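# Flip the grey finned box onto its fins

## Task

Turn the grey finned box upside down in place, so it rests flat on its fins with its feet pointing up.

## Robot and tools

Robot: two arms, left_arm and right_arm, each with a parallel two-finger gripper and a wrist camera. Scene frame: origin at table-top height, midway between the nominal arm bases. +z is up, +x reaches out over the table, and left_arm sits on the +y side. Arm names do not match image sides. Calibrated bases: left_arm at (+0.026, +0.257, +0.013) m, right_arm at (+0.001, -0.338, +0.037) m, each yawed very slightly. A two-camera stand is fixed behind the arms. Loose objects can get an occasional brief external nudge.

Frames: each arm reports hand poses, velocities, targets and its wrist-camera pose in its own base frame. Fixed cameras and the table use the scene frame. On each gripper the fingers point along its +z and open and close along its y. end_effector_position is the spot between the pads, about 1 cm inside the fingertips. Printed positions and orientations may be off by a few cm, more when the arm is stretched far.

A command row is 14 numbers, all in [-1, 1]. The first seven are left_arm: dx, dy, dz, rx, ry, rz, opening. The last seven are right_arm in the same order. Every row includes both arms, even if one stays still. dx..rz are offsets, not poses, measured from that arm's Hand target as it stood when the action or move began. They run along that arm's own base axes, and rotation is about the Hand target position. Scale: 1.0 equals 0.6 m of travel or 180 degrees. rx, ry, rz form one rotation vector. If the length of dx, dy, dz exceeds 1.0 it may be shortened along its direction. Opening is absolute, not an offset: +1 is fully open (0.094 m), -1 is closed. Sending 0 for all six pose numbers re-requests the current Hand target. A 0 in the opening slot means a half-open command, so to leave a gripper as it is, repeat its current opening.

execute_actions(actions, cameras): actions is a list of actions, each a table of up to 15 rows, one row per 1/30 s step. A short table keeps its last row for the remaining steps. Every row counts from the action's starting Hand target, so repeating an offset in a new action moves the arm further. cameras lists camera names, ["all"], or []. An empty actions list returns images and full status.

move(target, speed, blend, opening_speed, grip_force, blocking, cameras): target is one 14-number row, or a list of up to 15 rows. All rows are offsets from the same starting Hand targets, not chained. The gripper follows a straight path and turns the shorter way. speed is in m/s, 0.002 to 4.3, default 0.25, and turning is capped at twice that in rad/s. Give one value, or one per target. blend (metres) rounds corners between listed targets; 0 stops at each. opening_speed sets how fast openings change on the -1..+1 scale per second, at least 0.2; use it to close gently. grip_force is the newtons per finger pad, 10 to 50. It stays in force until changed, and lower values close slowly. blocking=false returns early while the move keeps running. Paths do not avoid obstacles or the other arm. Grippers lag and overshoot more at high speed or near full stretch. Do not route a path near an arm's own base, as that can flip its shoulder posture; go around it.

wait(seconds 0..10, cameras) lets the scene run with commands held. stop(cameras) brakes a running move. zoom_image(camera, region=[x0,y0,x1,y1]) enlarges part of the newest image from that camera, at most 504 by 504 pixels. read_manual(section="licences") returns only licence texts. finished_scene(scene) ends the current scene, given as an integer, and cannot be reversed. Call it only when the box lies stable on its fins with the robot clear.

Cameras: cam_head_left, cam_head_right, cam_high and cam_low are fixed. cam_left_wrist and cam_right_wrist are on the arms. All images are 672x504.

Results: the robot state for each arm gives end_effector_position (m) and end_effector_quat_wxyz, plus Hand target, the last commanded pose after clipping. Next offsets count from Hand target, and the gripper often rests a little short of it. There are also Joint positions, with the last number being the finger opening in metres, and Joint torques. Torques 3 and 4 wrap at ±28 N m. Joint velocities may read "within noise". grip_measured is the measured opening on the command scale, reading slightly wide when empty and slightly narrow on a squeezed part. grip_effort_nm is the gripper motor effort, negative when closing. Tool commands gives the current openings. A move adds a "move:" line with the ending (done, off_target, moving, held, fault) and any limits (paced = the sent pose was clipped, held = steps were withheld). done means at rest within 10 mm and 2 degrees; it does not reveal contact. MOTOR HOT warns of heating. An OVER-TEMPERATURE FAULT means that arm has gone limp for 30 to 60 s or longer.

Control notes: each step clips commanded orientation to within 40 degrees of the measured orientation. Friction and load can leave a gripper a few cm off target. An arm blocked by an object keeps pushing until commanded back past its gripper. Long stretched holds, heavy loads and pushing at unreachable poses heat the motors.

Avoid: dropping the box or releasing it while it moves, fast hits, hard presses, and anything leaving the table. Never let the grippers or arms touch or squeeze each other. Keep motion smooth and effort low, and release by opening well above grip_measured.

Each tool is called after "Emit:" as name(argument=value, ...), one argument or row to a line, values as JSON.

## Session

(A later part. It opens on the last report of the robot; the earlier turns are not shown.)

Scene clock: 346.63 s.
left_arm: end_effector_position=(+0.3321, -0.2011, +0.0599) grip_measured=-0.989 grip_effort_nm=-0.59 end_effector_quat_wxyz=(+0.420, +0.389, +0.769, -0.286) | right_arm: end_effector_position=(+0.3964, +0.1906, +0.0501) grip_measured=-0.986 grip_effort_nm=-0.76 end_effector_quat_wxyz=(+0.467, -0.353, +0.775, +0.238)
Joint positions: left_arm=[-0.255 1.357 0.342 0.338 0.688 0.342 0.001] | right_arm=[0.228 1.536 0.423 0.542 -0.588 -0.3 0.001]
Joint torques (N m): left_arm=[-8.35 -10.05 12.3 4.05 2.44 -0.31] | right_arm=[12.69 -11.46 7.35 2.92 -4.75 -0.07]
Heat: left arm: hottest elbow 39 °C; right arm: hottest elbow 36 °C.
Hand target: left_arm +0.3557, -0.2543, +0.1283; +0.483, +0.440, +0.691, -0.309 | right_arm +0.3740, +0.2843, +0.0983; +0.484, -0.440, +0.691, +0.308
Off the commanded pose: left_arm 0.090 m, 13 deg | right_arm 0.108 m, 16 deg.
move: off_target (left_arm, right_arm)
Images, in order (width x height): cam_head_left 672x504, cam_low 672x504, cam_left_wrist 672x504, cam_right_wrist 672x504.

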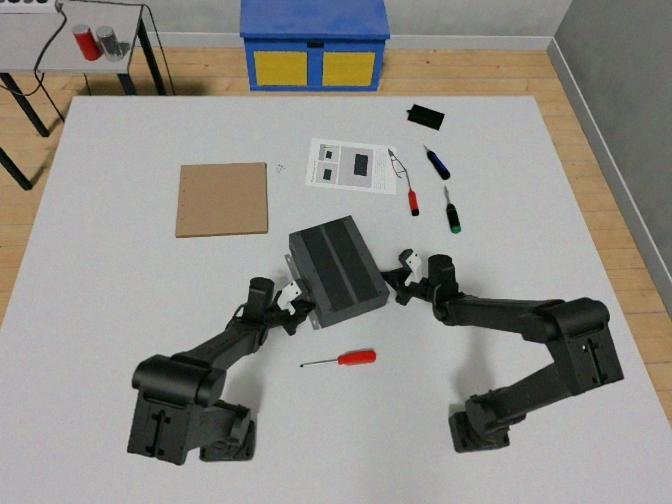

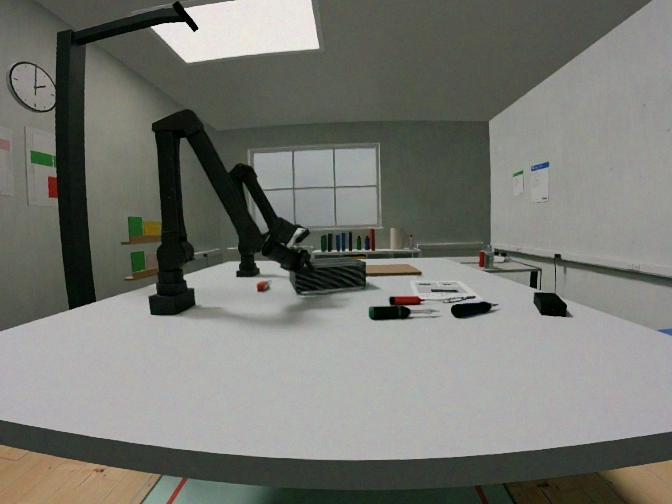

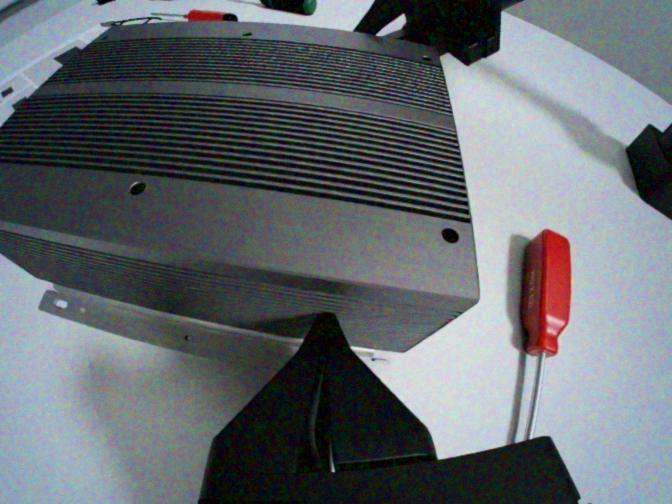

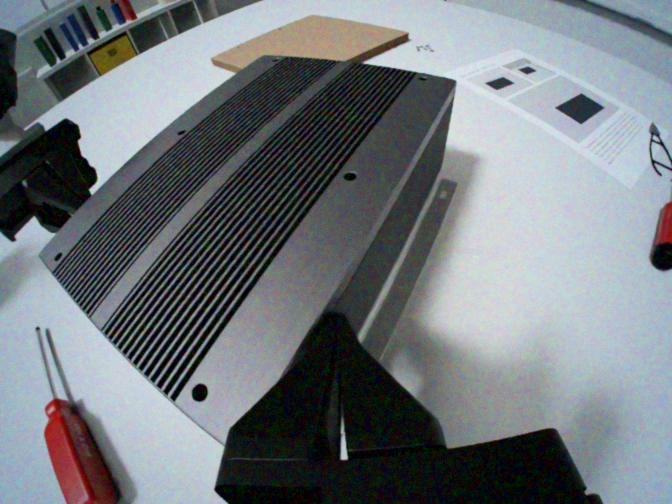

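Emit:
move(
  target=[
    [0,0,-0.13,0,0,0,-1,0,0,-0.11,0,0,0,-1],
    [0.01,0.18,-0.13,0,0,0,-1,-0.01,-0.2,-0.11,0,0,0,-1],
  ],
  speed=0.06,
  cameras=["all"],
)

Emit:
zoom_image(
  camera="cam_head_left",
  region=[200, 200, 460, 370],
)

Scene clock: 408.67 s.
left_arm: end_effector_position=(+0.3499, -0.1495, +0.0438) grip_measured=-0.989 grip_effort_nm=-0.58 end_effector_quat_wxyz=(+0.474, +0.435, +0.697, -0.317) | right_arm: end_effector_position=(+0.3641, +0.1688, +0.0276) grip_measured=-0.986 grip_effort_nm=-0.76 end_effector_quat_wxyz=(+0.478, -0.440, +0.693, +0.314)
Joint positions: left_arm=[-0.001 1.565 0.371 0.456 1.023 0.628 0.001] | right_arm=[0.069 1.678 0.397 0.618 -0.972 -0.558 0.001]
Joint torques (N m): left_arm=[-0.03 -6.89 6.22 1.32 0.62 -0.07] | right_arm=[-1.9 -9.05 3.36 1.42 -0.59 -0.14]
Heat: left arm: hottest elbow 49 °C; right arm: hottest wrist yaw 74 °C.
Hand target: left_arm +0.3617, -0.1464, +0.0502; +0.483, +0.440, +0.691, -0.309 | right_arm +0.3678, +0.1643, +0.0322; +0.484, -0.440, +0.691, +0.308
Off the commanded pose: left_arm 0.014 m, 2 deg | right_arm 0.008 m, 1 deg.
move: off_target (left_arm)

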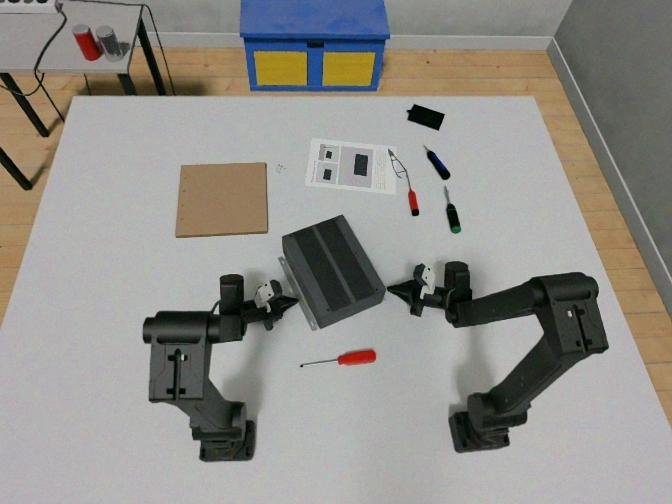

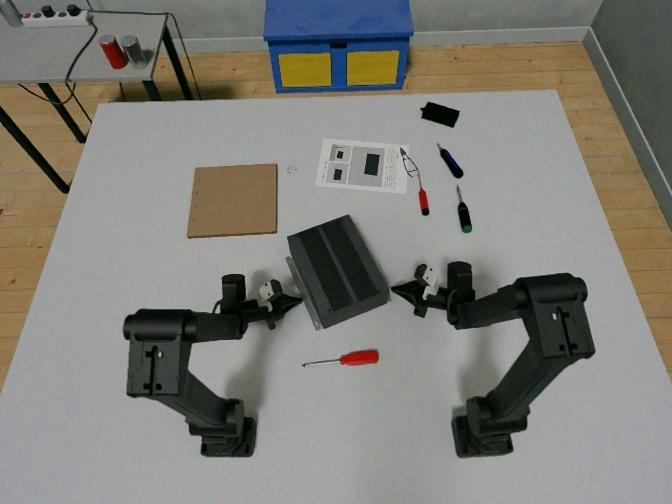

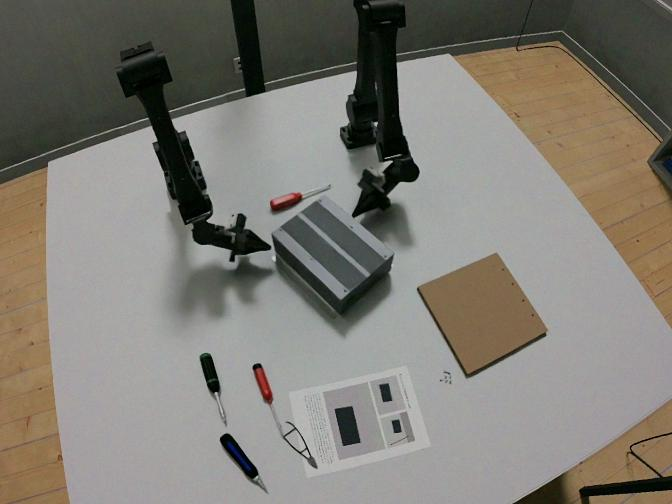

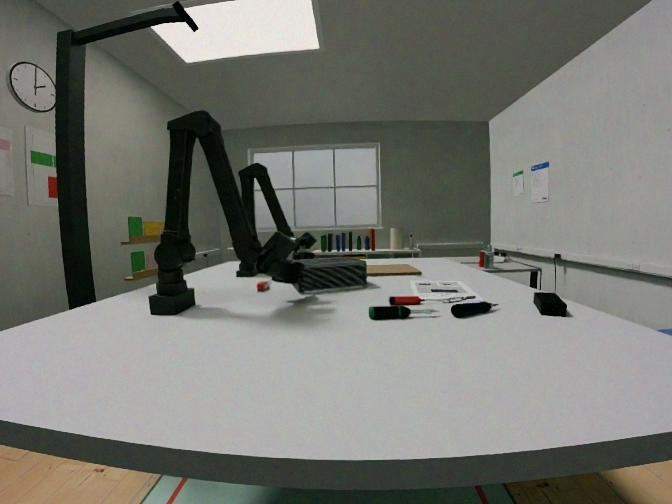

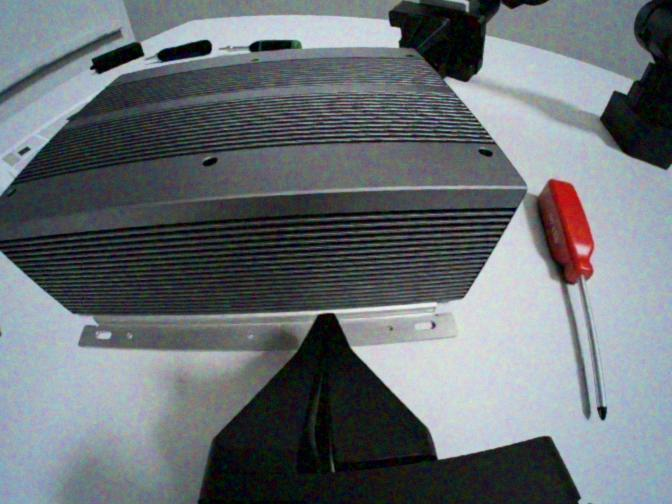

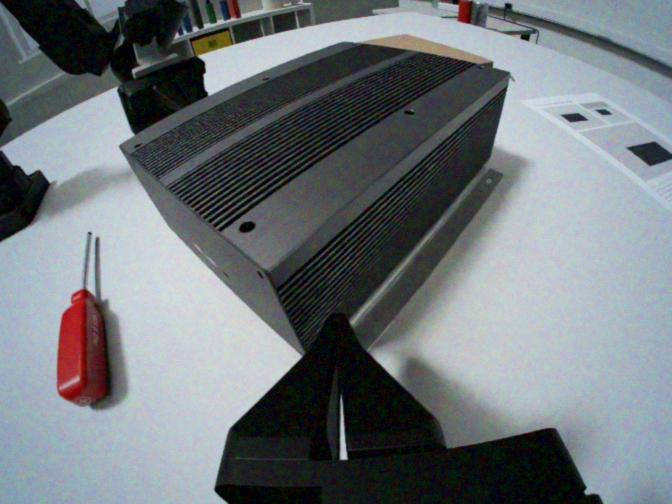

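Scaled by 1.938.

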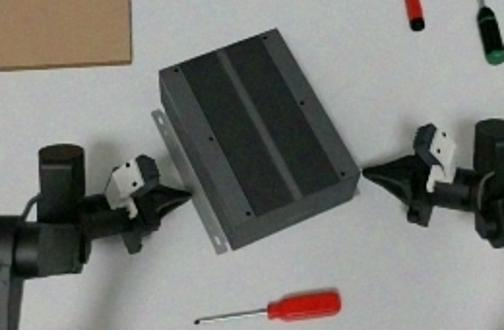

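Emit:
move(
  target=[
    [0.033,0.15,0,0,0,-0.0722,-1,-0.02,-0.04,0,0,0,0.0722,-1],
    [0.208,0.11,0,0,0,-0.0722,-1,-0.02,-0.04,0,0,0,0.0722,-1],
  ],
  speed=0.2,
  blend=[0.03,0],
  cameras=["cam_head_left","cam_left_wrist","cam_right_wrist"],
)

Emit:
zoom_image(
  camera="cam_head_left",
  region=[200, 200, 460, 370],
)

Scene clock: 422.73 s.
left_arm: end_effector_position=(+0.4771, -0.0794, +0.0557) grip_measured=-0.989 grip_effort_nm=-0.59 end_effector_quat_wxyz=(+0.447, +0.510, +0.640, -0.362) | right_arm: end_effector_position=(+0.3411, +0.1459, +0.0235) grip_measured=-0.986 grip_effort_nm=-0.76 end_effector_quat_wxyz=(+0.433, -0.511, +0.642, +0.373)
Joint positions: left_arm=[0.181 1.847 0.993 -0.613 1.224 1.454 0.001] | right_arm=[-0.045 1.669 0.526 -0.064 -1.19 -1.143 0.001]
Joint torques (N m): left_arm=[-1.32 -10.81 8.25 0.36 0.62 -0.1] | right_arm=[-1.96 -9.58 5.42 0.81 -0.77 -0.1]
Heat: left arm: hottest elbow 46 °C; right arm: hottest wrist yaw 56 °C.
Hand target: left_arm +0.4866, -0.0804, +0.0504; +0.445, +0.515, +0.637, -0.361 | right_arm +0.3559, +0.1403, +0.0323; +0.446, -0.515, +0.637, +0.361
Off the commanded pose: left_arm 0.011 m, 1 deg | right_arm 0.018 m, 2 deg.
move: off_target (left_arm, right_arm)
Images, in order (width x height): cam_head_left 672x504, cam_left_wrist 672x504, cam_right_wrist 672x504.

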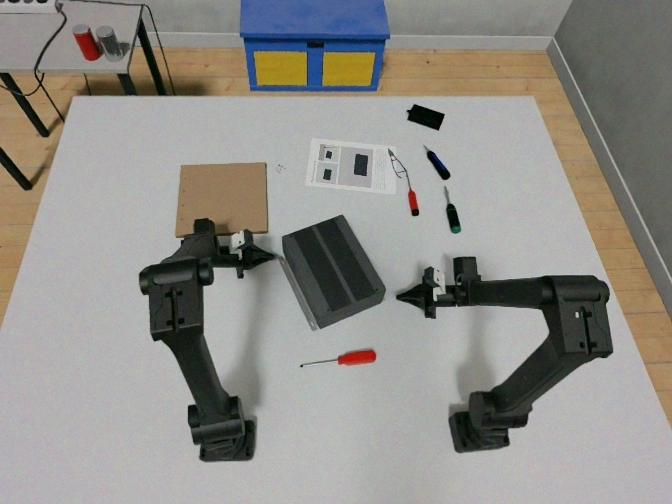

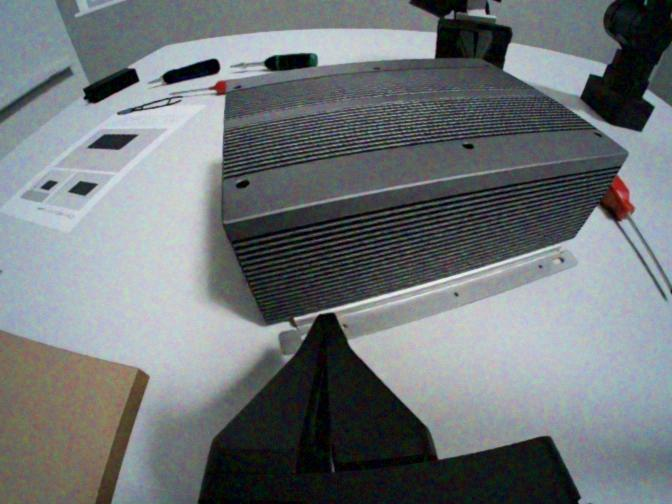

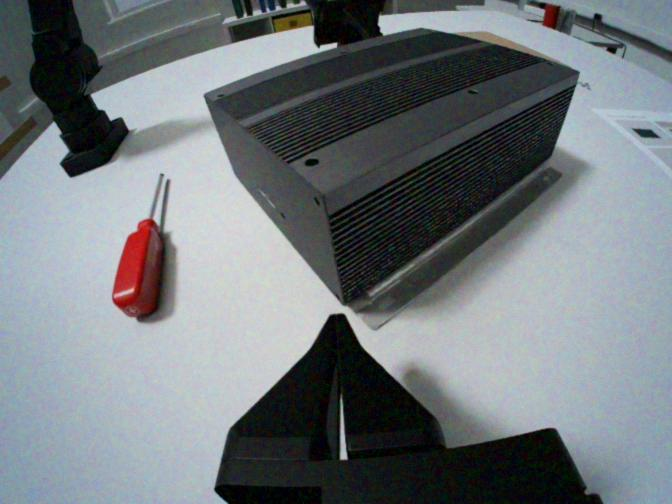

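Scaled by 1.938.

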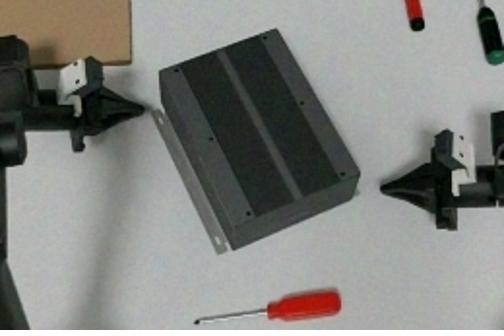

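Emit:
move(
  target=[
    [0,-0.03,-0.01,0,0,0,-1,0.045,0.03,0,0,0,0,-1],
    [0,-0.105,-0.01,0,0,0,-1,0.045,0.115,0,0,0,0,-1],
  ],
  speed=0.06,
  cameras=["cam_head_left","cam_left_wrist","cam_right_wrist"],
)

Emit:
zoom_image(
  camera="cam_head_left",
  region=[200, 200, 460, 370],
)

Scene clock: 431.33 s.
left_arm: end_effector_position=(+0.4916, -0.1195, +0.0467) grip_measured=-0.989 grip_effort_nm=-0.59 end_effector_quat_wxyz=(+0.455, +0.502, +0.645, -0.353) | right_arm: end_effector_position=(+0.3916, +0.1933, +0.0356) grip_measured=-0.986 grip_effort_nm=-0.76 end_effector_quat_wxyz=(+0.454, -0.506, +0.646, +0.348)
Joint positions: left_arm=[0.088 1.847 0.93 -0.233 1.192 1.124 0.001] | right_arm=[0.101 1.708 0.572 0.321 -1.076 -0.762 0.001]
Joint torques (N m): left_arm=[-4.89 -12.92 5.46 1.8 0.4 -0.36] | right_arm=[2.78 -8.18 3.69 2 -0.74 0.08]
Heat: left arm: hottest elbow 45 °C; right arm: hottest wrist yaw 50 °C.
Hand target: left_arm +0.4866, -0.1434, +0.0443; +0.445, +0.515, +0.637, -0.361 | right_arm +0.3830, +0.2092, +0.0322; +0.446, -0.515, +0.637, +0.361
Off the commanded pose: left_arm 0.025 m, 2 deg | right_arm 0.018 m, 2 deg.
move: off_target (left_arm, right_arm)
Images, in order (width x height): cam_head_left 672x504, cam_left_wrist 672x504, cam_right_wrist 672x504.

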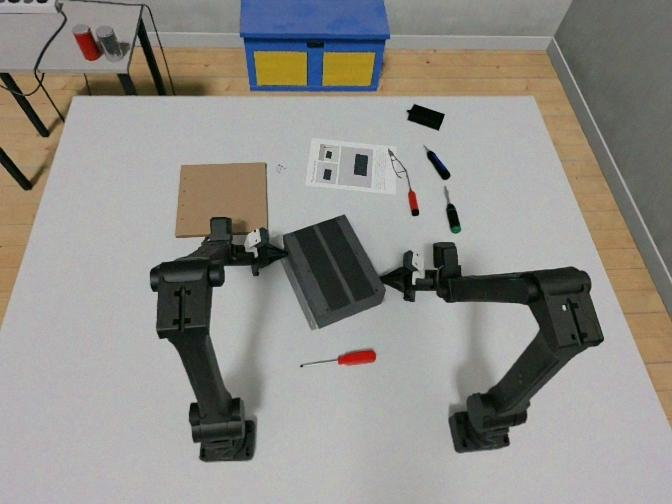

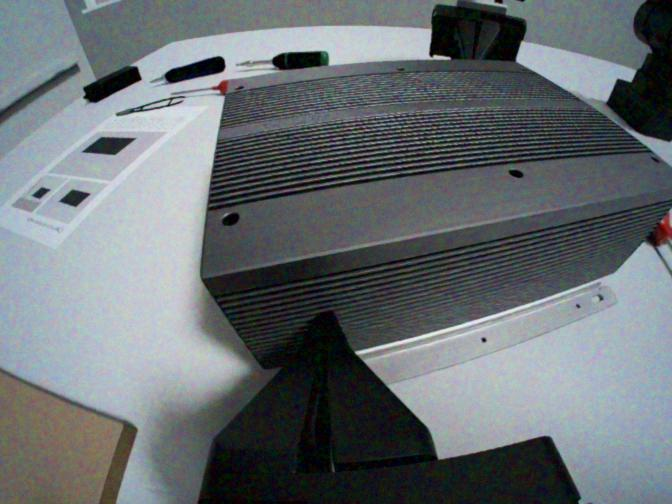

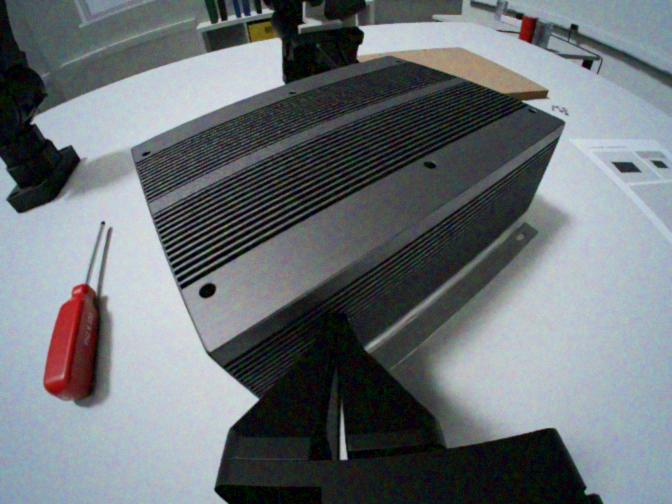

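Scaled by 1.938.

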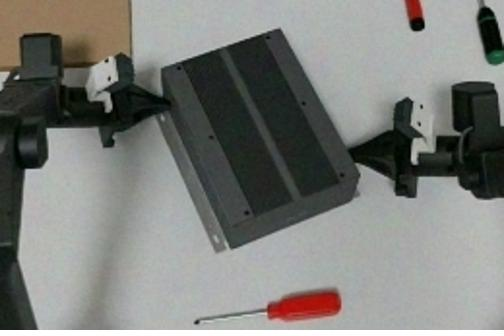

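Emit:
move(
  target=[0,-0.08,0,0,0,0,-1,0,0.08,0,0,0,0,-1],
  speed=0.06,
  cameras=["cam_head_left"],
)

Emit:
zoom_image(
  camera="cam_head_left",
  region=[200, 200, 460, 370],
)

Scene clock: 436.47 s.
left_arm: end_effector_position=(+0.5082, -0.1408, +0.0481) grip_measured=-0.989 grip_effort_nm=-0.58 end_effector_quat_wxyz=(+0.466, +0.492, +0.658, -0.328) | right_arm: end_effector_position=(+0.3967, +0.2187, +0.0356) grip_measured=-0.986 grip_effort_nm=-0.76 end_effector_quat_wxyz=(+0.460, -0.489, +0.660, +0.338)
Joint positions: left_arm=[0.032 1.842 0.901 0.01 1.117 0.907 0.001] | right_arm=[0.18 1.724 0.556 0.488 -0.981 -0.595 0.001]
Joint torques (N m): left_arm=[-8.53 -12.86 4.59 1.7 1.25 -0.33] | right_arm=[6.71 -7.3 4.82 2.28 -0.73 0]
Heat: left arm: hottest elbow 44 °C; right arm: hottest wrist yaw 48 °C.
Hand target: left_arm +0.4866, -0.1915, +0.0444; +0.445, +0.515, +0.637, -0.361 | right_arm +0.3829, +0.2573, +0.0323; +0.446, -0.515, +0.637, +0.361
Off the commanded pose: left_arm 0.055 m, 6 deg | right_arm 0.041 m, 5 deg.
move: off_target (left_arm, right_arm)
Images, in order (width x height): cam_head_left 672x504.

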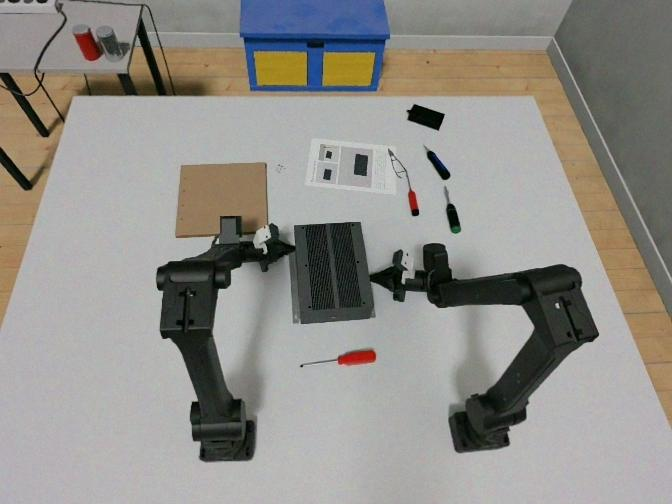

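Scaled by 1.938.

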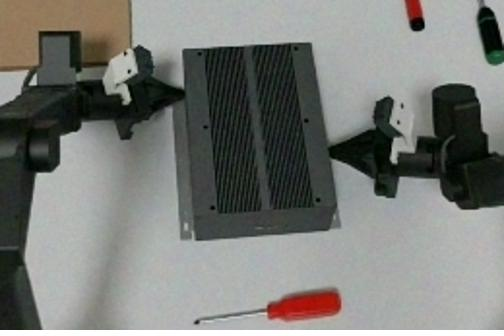

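Emit:
move(
  target=[
    [0,0.17,0,0,0,0,-1,0,-0.14,0,0,0,0,-1],
    [-0.266,0.16,0.001,0,0,0,-1,-0.05,-0.14,-0.015,0,0,0,-1],
  ],
  speed=0.15,
  blend=[0.02,0],
  cameras=["cam_head_left","cam_left_wrist","cam_right_wrist"],
)

Emit:
zoom_image(
  camera="cam_head_left",
  region=[200, 200, 460, 370],
)

Scene clock: 454.33 s.
left_arm: end_effector_position=(+0.3258, -0.0988, +0.0405) grip_measured=-0.989 grip_effort_nm=-0.58 end_effector_quat_wxyz=(+0.439, +0.513, +0.639, -0.368) | right_arm: end_effector_position=(+0.3488, +0.1766, +0.0176) grip_measured=-0.986 grip_effort_nm=-0.76 end_effector_quat_wxyz=(+0.434, -0.512, +0.643, +0.370)
Joint positions: left_arm=[0.208 1.627 0.581 -0.553 1.22 1.58 0.001] | right_arm=[0.054 1.705 0.503 0.208 -1.14 -0.915 0.001]
Joint torques (N m): left_arm=[0.15 -9.05 4.4 0.2 0.85 -0.07] | right_arm=[-1.67 -10.23 3.23 1.77 -0.76 -0.1]
Heat: left arm: hottest elbow 41 °C; right arm: hottest wrist yaw 44 °C.
Hand target: left_arm +0.3270, -0.0954, +0.0450; +0.445, +0.515, +0.637, -0.361 | right_arm +0.3529, +0.1733, +0.0232; +0.446, -0.515, +0.637, +0.361
Off the commanded pose: left_arm 0.006 m, 1 deg | right_arm 0.008 m, 2 deg.
move: done
Images, in order (width x height): cam_head_left 672x504, cam_left_wrist 672x504, cam_right_wrist 672x504.

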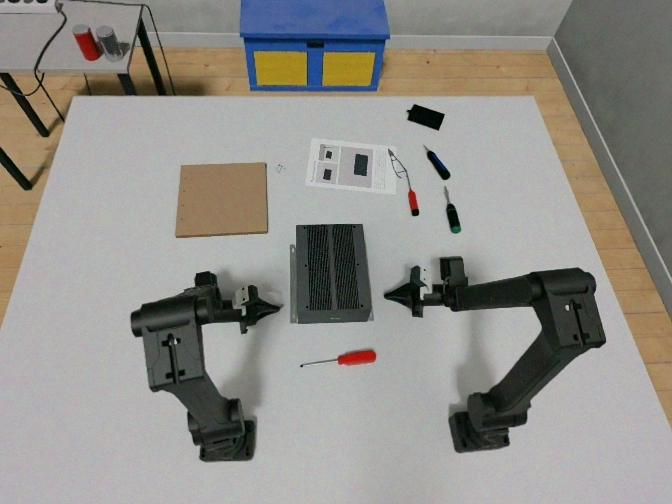

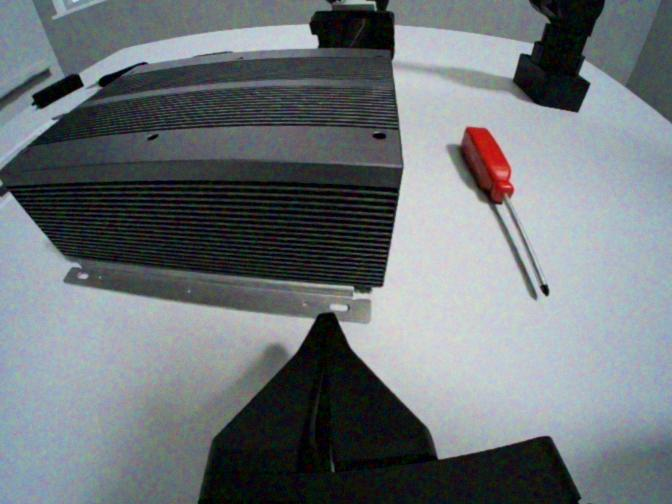

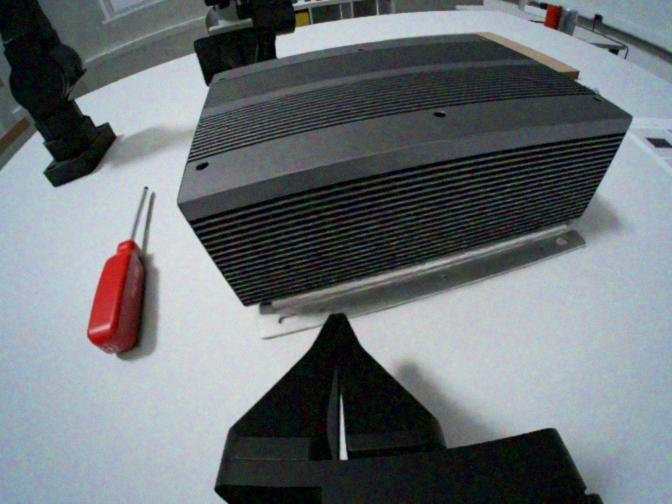

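Scaled by 1.938.

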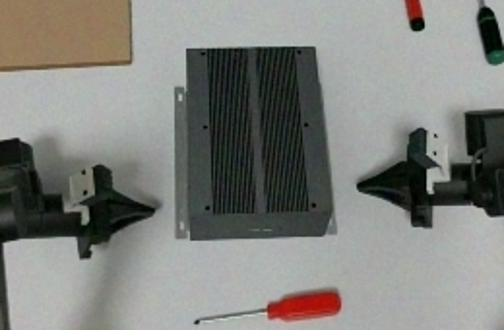

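Emit:
move(
  target=[
    [0.047,-0.03,0.005,0,0,0,-1,0.003,0.02,0.005,0,0,0,-1],
    [0.042,-0.095,0.01,0,0,0,-1,-0.003,0.075,0.01,0,0,0,-1],
  ],
  speed=0.06,
  cameras=["cam_head_left","cam_left_wrist","cam_right_wrist"],
)

Emit:
zoom_image(
  camera="cam_head_left",
  region=[200, 200, 460, 370],
)

Scene clock: 466.13 s.
left_arm: end_effector_position=(+0.3534, -0.1465, +0.0464) grip_measured=-0.989 grip_effort_nm=-0.59 end_effector_quat_wxyz=(+0.443, +0.510, +0.642, -0.363) | right_arm: end_effector_position=(+0.3520, +0.2133, +0.0258) grip_measured=-0.986 grip_effort_nm=-0.76 end_effector_quat_wxyz=(+0.443, -0.511, +0.642, +0.361)
Joint positions: left_arm=[0.043 1.602 0.54 -0.073 1.182 1.089 0.001] | right_arm=[0.169 1.701 0.48 0.442 -1.055 -0.698 0.001]
Joint torques (N m): left_arm=[-2.37 -9.35 4.49 1.72 0.6 -0.34] | right_arm=[0.67 -9.23 3.37 2.22 -0.36 0.07]
Heat: left arm: hottest elbow 40 °C; right arm: hottest wrist yaw 42 °C.
Hand target: left_arm +0.3522, -0.1524, +0.0510; +0.445, +0.515, +0.637, -0.362 | right_arm +0.3512, +0.2182, +0.0294; +0.446, -0.515, +0.637, +0.361
Off the commanded pose: left_arm 0.008 m, 1 deg | right_arm 0.006 m, 1 deg.
move: done
Images, in order (width x height): cam_head_left 672x504, cam_left_wrist 672x504, cam_right_wrist 672x504.

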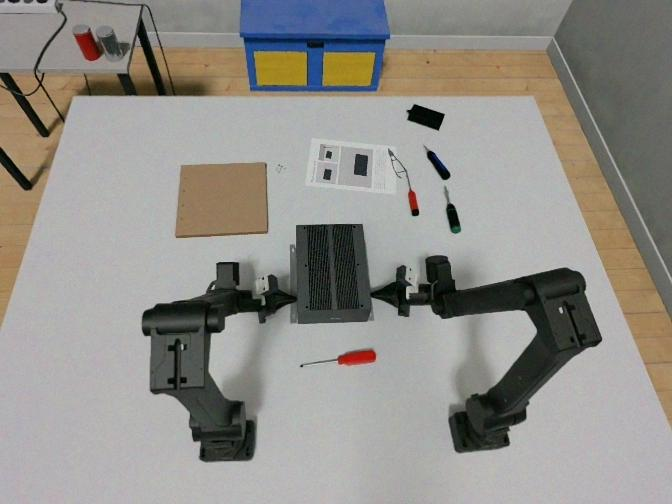

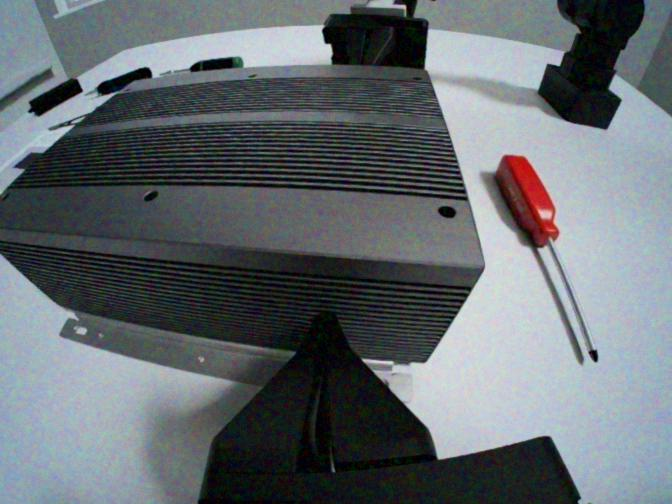

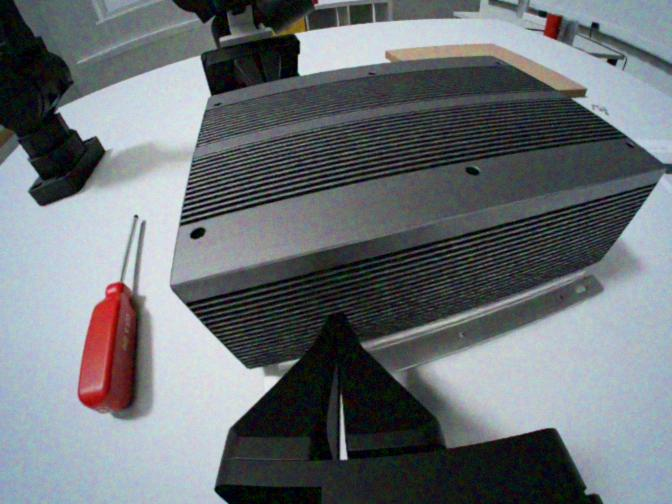

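Scaled by 1.938.

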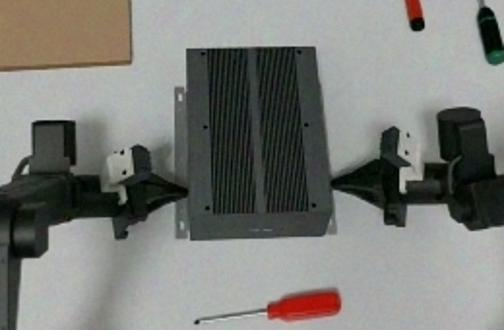

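Emit:
move(
  target=[0.0,-0.085,0,0,0,0,-1,0.0,0.075,0,0,0,0,-1],
  speed=0.05,
  cameras=["cam_head_left"],
)

Emit:
zoom_image(
  camera="cam_head_left",
  region=[200, 200, 460, 370],
)

Scene clock: 472.93 s.
left_arm: end_effector_position=(+0.3652, -0.1546, +0.0480) grip_measured=-0.989 grip_effort_nm=-0.58 end_effector_quat_wxyz=(+0.459, +0.477, +0.672, -0.332) | right_arm: end_effector_position=(+0.3653, +0.2161, +0.0271) grip_measured=-0.986 grip_effort_nm=-0.75 end_effector_quat_wxyz=(+0.457, -0.478, +0.672, +0.332)
Joint positions: left_arm=[-0.001 1.582 0.477 0.233 1.084 0.803 0.001] | right_arm=[0.198 1.701 0.457 0.584 -0.94 -0.55 0.001]
Joint torques (N m): left_arm=[-10.99 -7.06 5.49 2.44 1.15 -0.35] | right_arm=[7.82 -7.06 5.12 2.54 -1.14 0.04]
Heat: left arm: hottest elbow 40 °C; right arm: hottest wrist yaw 42 °C.
Hand target: left_arm +0.3522, -0.2034, +0.0510; +0.445, +0.515, +0.637, -0.361 | right_arm +0.3511, +0.2633, +0.0293; +0.446, -0.515, +0.637, +0.361
Off the commanded pose: left_arm 0.051 m, 7 deg | right_arm 0.049 m, 7 deg.
move: off_target (left_arm, right_arm)
Images, in order (width x height): cam_head_left 672x504.

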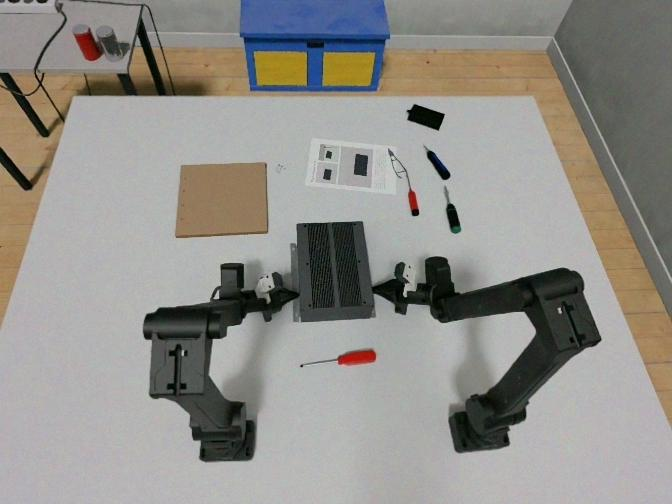

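Scaled by 1.938.

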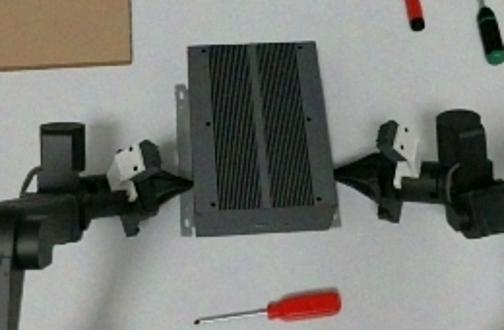

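Emit:
move(
  target=[0.0,-0.025,0.1,0,0,0,-1,0.0,0.025,0.1,0,0,0,-1],
  speed=0.06,
  cameras=["cam_head_left","cam_low","cam_left_wrist","cam_right_wrist"],
)

Emit:
zoom_image(
  camera="cam_low",
  region=[250, 230, 400, 310],
)

Scene clock: 486.30 s.
left_arm: end_effector_position=(+0.3544, -0.1636, +0.0614) grip_measured=-0.989 grip_effort_nm=-0.58 end_effector_quat_wxyz=(+0.417, +0.459, +0.711, -0.330) | right_arm: end_effector_position=(+0.3611, +0.2097, +0.0386) grip_measured=-0.986 grip_effort_nm=-0.75 end_effector_quat_wxyz=(+0.419, -0.450, +0.721, +0.319)
Joint positions: left_arm=[-0.048 1.463 0.476 0.069 0.994 0.734 0.001] | right_arm=[0.207 1.572 0.456 0.373 -0.855 -0.512 0.001]
Joint torques (N m): left_arm=[-10.7 -11.75 8.73 2.43 3.7 -0.3] | right_arm=[10.34 -13.45 7.77 2.74 -3.86 0]
Heat: left arm: hottest elbow 39 °C; right arm: hottest wrist yaw 43 °C.
Hand target: left_arm +0.3522, -0.2184, +0.1110; +0.445, +0.515, +0.637, -0.361 | right_arm +0.3511, +0.2783, +0.0892; +0.446, -0.515, +0.637, +0.361
Off the commanded pose: left_arm 0.074 m, 12 deg | right_arm 0.086 m, 14 deg.
move: off_target (left_arm, right_arm)
Images, in order (width x height): cam_head_left 672x504, cam_low 672x504, cam_left_wrist 672x504, cam_right_wrist 672x504.

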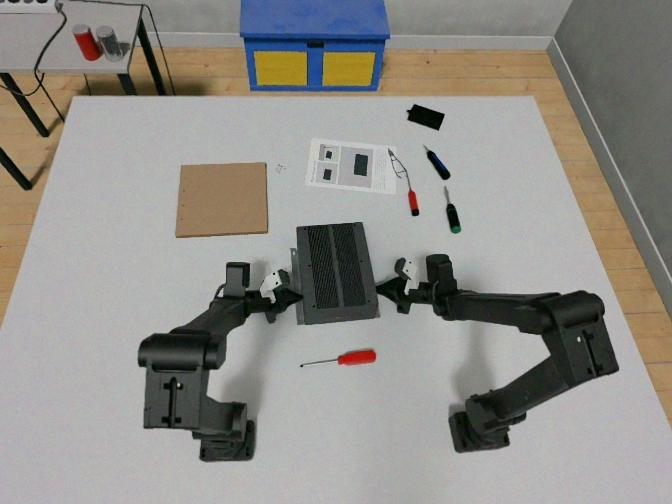

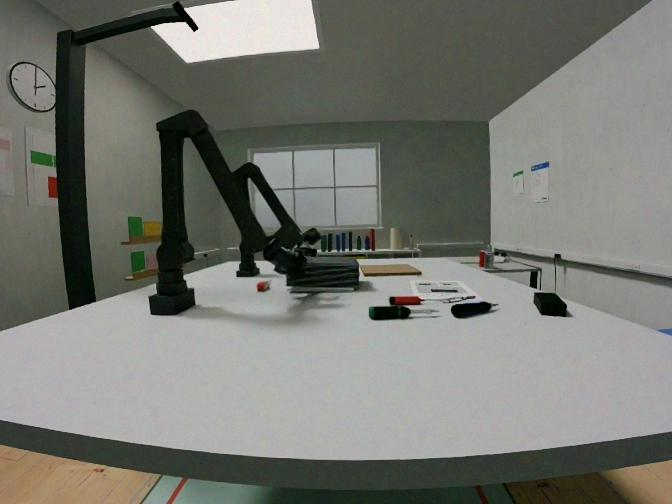

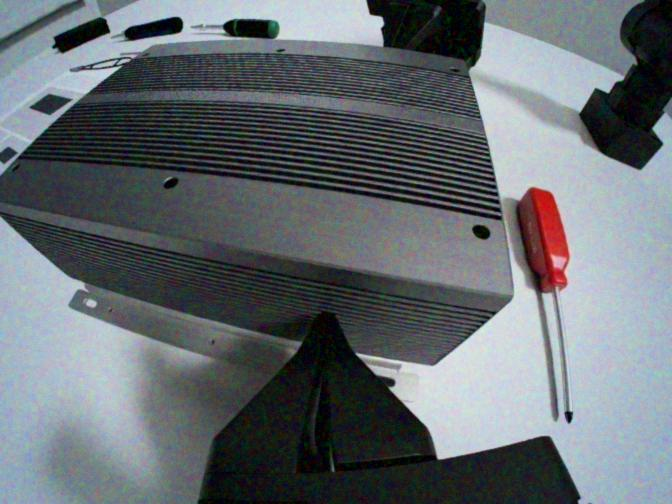

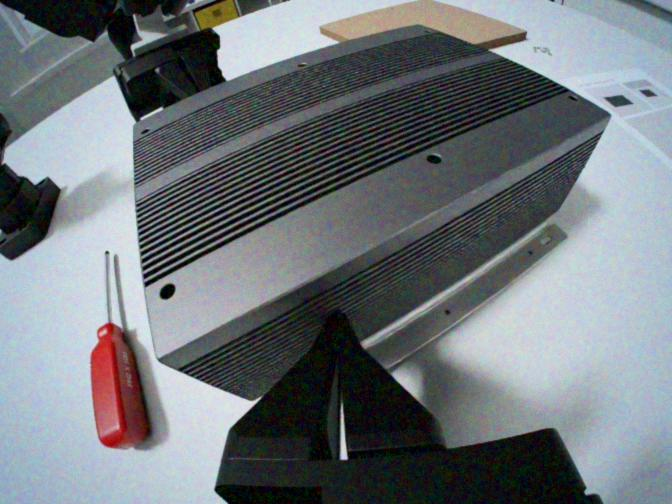

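Scaled by 3.360.

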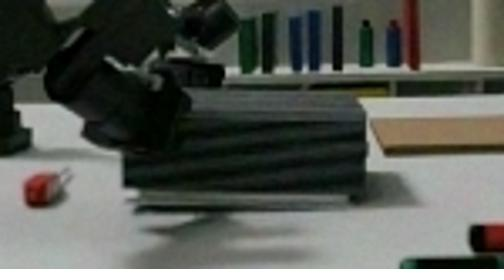

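Emit:
move(
  target=[0.0,-0.01,0.12,0,0,0,-1,0.0,0.01,0.12,0,0,0,-1],
  speed=0.08,
  cameras=["cam_low","cam_right_wrist"],
)

Scene clock: 493.30 s.
left_arm: end_effector_position=(+0.3296, -0.1684, +0.1092) grip_measured=-0.989 grip_effort_nm=-0.57 end_effector_quat_wxyz=(+0.395, +0.450, +0.723, -0.344) | right_arm: end_effector_position=(+0.3392, +0.2065, +0.0839) grip_measured=-0.986 grip_effort_nm=-0.75 end_effector_quat_wxyz=(+0.395, -0.440, +0.738, +0.324)
Joint positions: left_arm=[-0.068 1.245 0.486 -0.196 0.986 0.707 0.001] | right_arm=[0.216 1.335 0.453 0.088 -0.838 -0.497 0.001]
Joint torques (N m): left_arm=[-10.4 -9.41 15.38 2.44 3.67 -0.28] | right_arm=[10.34 -10.23 13.64 2.74 -4.24 -0.02]
Heat: left arm: hottest wrist yaw 41 °C; right arm: hottest wrist yaw 50 °C.
Hand target: left_arm +0.3522, -0.2243, +0.1829; +0.445, +0.515, +0.637, -0.361 | right_arm +0.3512, +0.2842, +0.1613; +0.446, -0.515, +0.637, +0.361
Off the commanded pose: left_arm 0.095 m, 14 deg | right_arm 0.110 m, 16 deg.
move: off_target (left_arm, right_arm)
Images, in order (width x height): cam_low 672x504, cam_right_wrist 672x504.

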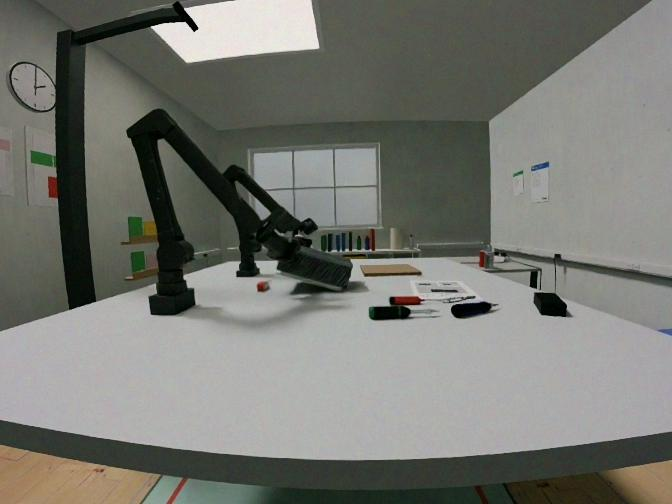

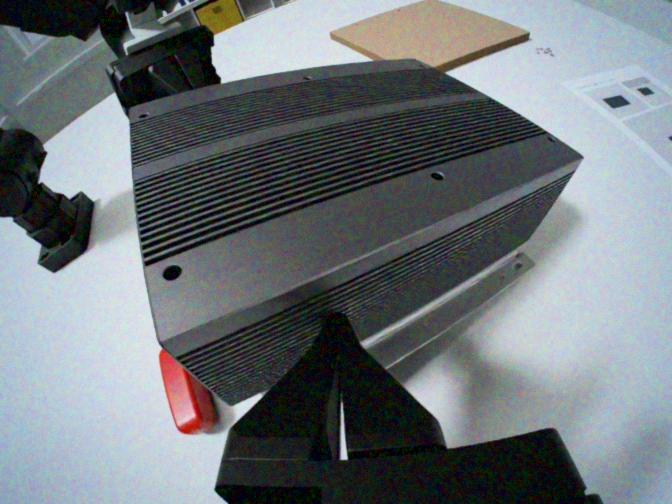

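Emit:
move(
  target=[0.02,0,0.15,0,0,0,-1,0.02,0.0,0.15,0,0,0,-1],
  speed=0.08,
  cameras=["cam_low","cam_right_wrist","cam_head_left"],
)

Scene clock: 512.10 s.
left_arm: end_effector_position=(+0.3580, -0.1633, +0.1932) grip_measured=-0.989 grip_effort_nm=-0.57 end_effector_quat_wxyz=(+0.398, +0.444, +0.729, -0.337) | right_arm: end_effector_position=(+0.3560, +0.2108, +0.1665) grip_measured=-0.986 grip_effort_nm=-0.75 end_effector_quat_wxyz=(+0.394, -0.440, +0.738, +0.327)
Joint positions: left_arm=[-0.051 1.138 0.677 -0.492 0.977 0.707 0.001] | right_arm=[0.217 1.171 0.609 -0.234 -0.842 -0.497 0.001]
Joint torques (N m): left_arm=[-10.7 -8.88 16.75 2.25 4.34 -0.1] | right_arm=[8.88 -8.29 16.46 3 -4.46 -0.18]
Heat: left arm: hottest wrist yaw 54 °C; right arm: hottest wrist yaw 65 °C.
Hand target: left_arm +0.3641, -0.2244, +0.2730; +0.445, +0.515, +0.637, -0.361 | right_arm +0.3630, +0.2843, +0.2512; +0.446, -0.515, +0.637, +0.361
Off the commanded pose: left_arm 0.101 m, 15 deg | right_arm 0.112 m, 16 deg.
move: off_target (left_arm, right_arm)
Images, in order (width x height): cam_head_left 672x504, cam_low 672x504, cam_right_wrist 672x504.

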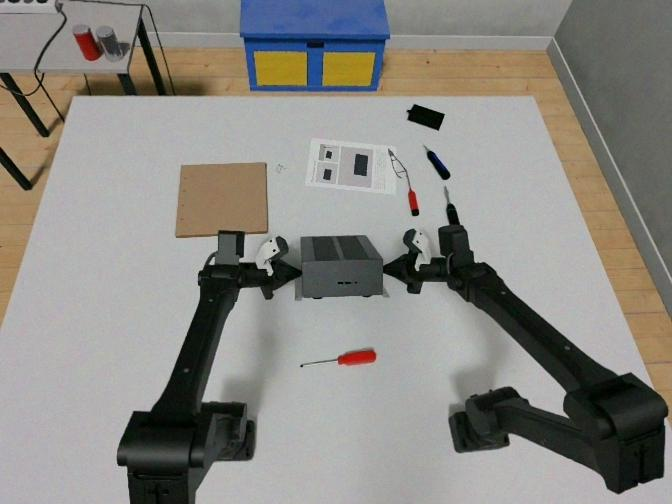

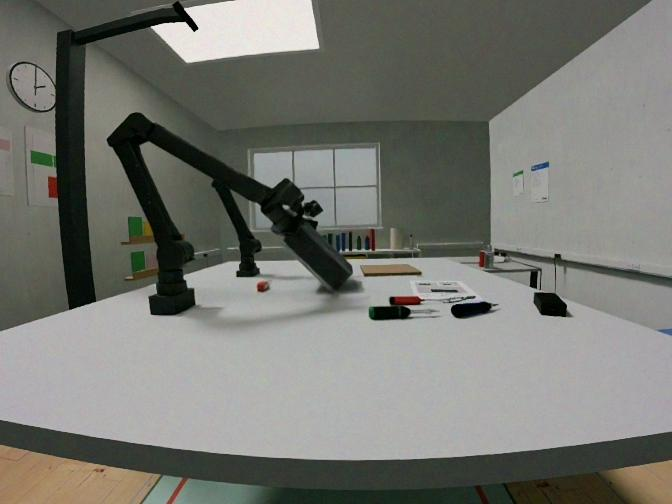

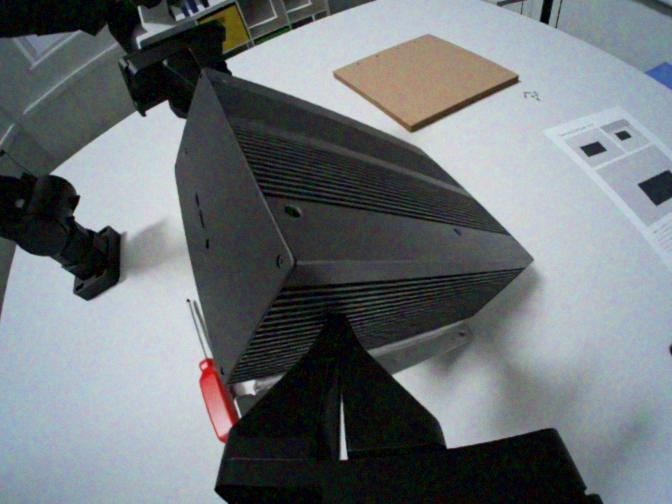

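Emit:
move(
  target=[0.14,0,0.0,0,0,0,-1,0.14,0.0,0.0,0,0,0,-1],
  speed=0.08,
  cameras=["cam_low","cam_right_wrist","cam_head_left"],
)

Scene clock: 526.40 s.
left_arm: end_effector_position=(+0.4477, -0.1595, +0.2317) grip_measured=-0.989 grip_effort_nm=-0.57 end_effector_quat_wxyz=(+0.428, +0.454, +0.708, -0.331) | right_arm: end_effector_position=(+0.4459, +0.2101, +0.2015) grip_measured=-0.986 grip_effort_nm=-0.75 end_effector_quat_wxyz=(+0.423, -0.449, +0.715, +0.328)
Joint positions: left_arm=[-0.025 1.333 0.922 -0.492 1.014 0.735 0.001] | right_arm=[0.159 1.365 0.851 -0.254 -0.911 -0.554 0.001]
Joint torques (N m): left_arm=[-10.81 -8.18 14.06 2.5 3.42 -0.04] | right_arm=[9.23 -8.23 14.38 3.03 -3.46 -0.13]
Heat: left arm: hottest wrist yaw 66 °C; right arm: hottest wrist yaw 72 °C.
Hand target: left_arm +0.4482, -0.2245, +0.2730; +0.445, +0.515, +0.637, -0.361 | right_arm +0.4470, +0.2843, +0.2513; +0.446, -0.515, +0.637, +0.361
Off the commanded pose: left_arm 0.077 m, 12 deg | right_arm 0.089 m, 13 deg.
move: off_target (left_arm, right_arm)
Images, in order (width x height): cam_head_left 672x504, cam_low 672x504, cam_right_wrist 672x504.

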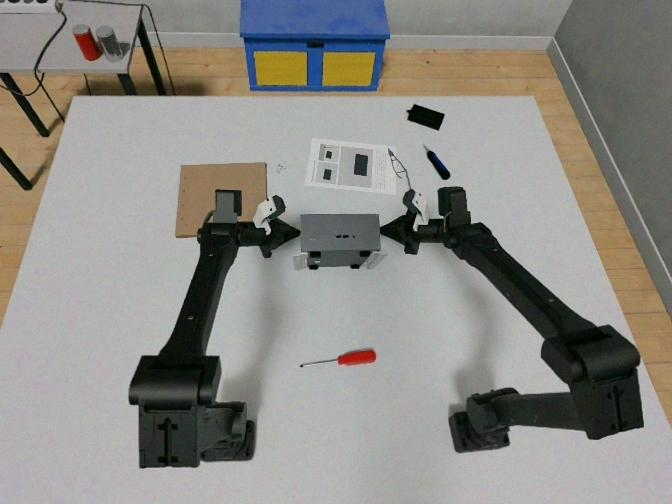

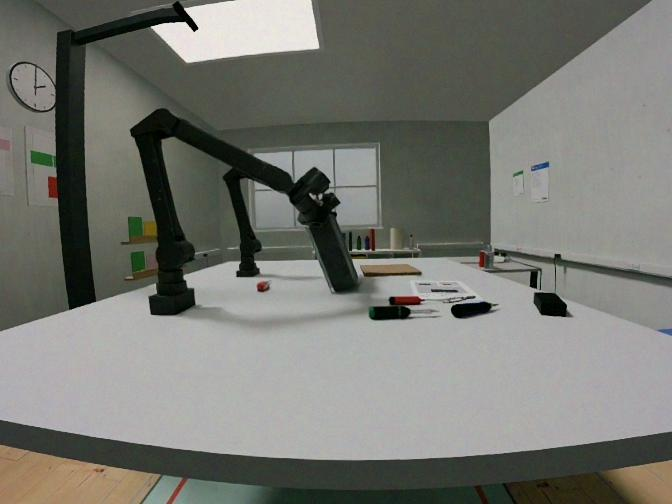

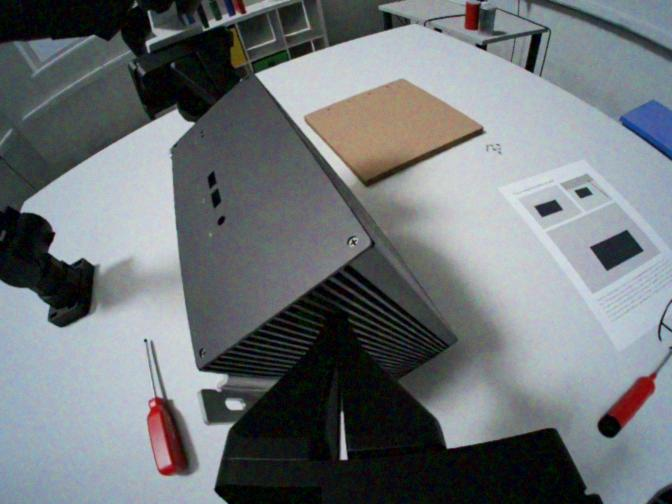

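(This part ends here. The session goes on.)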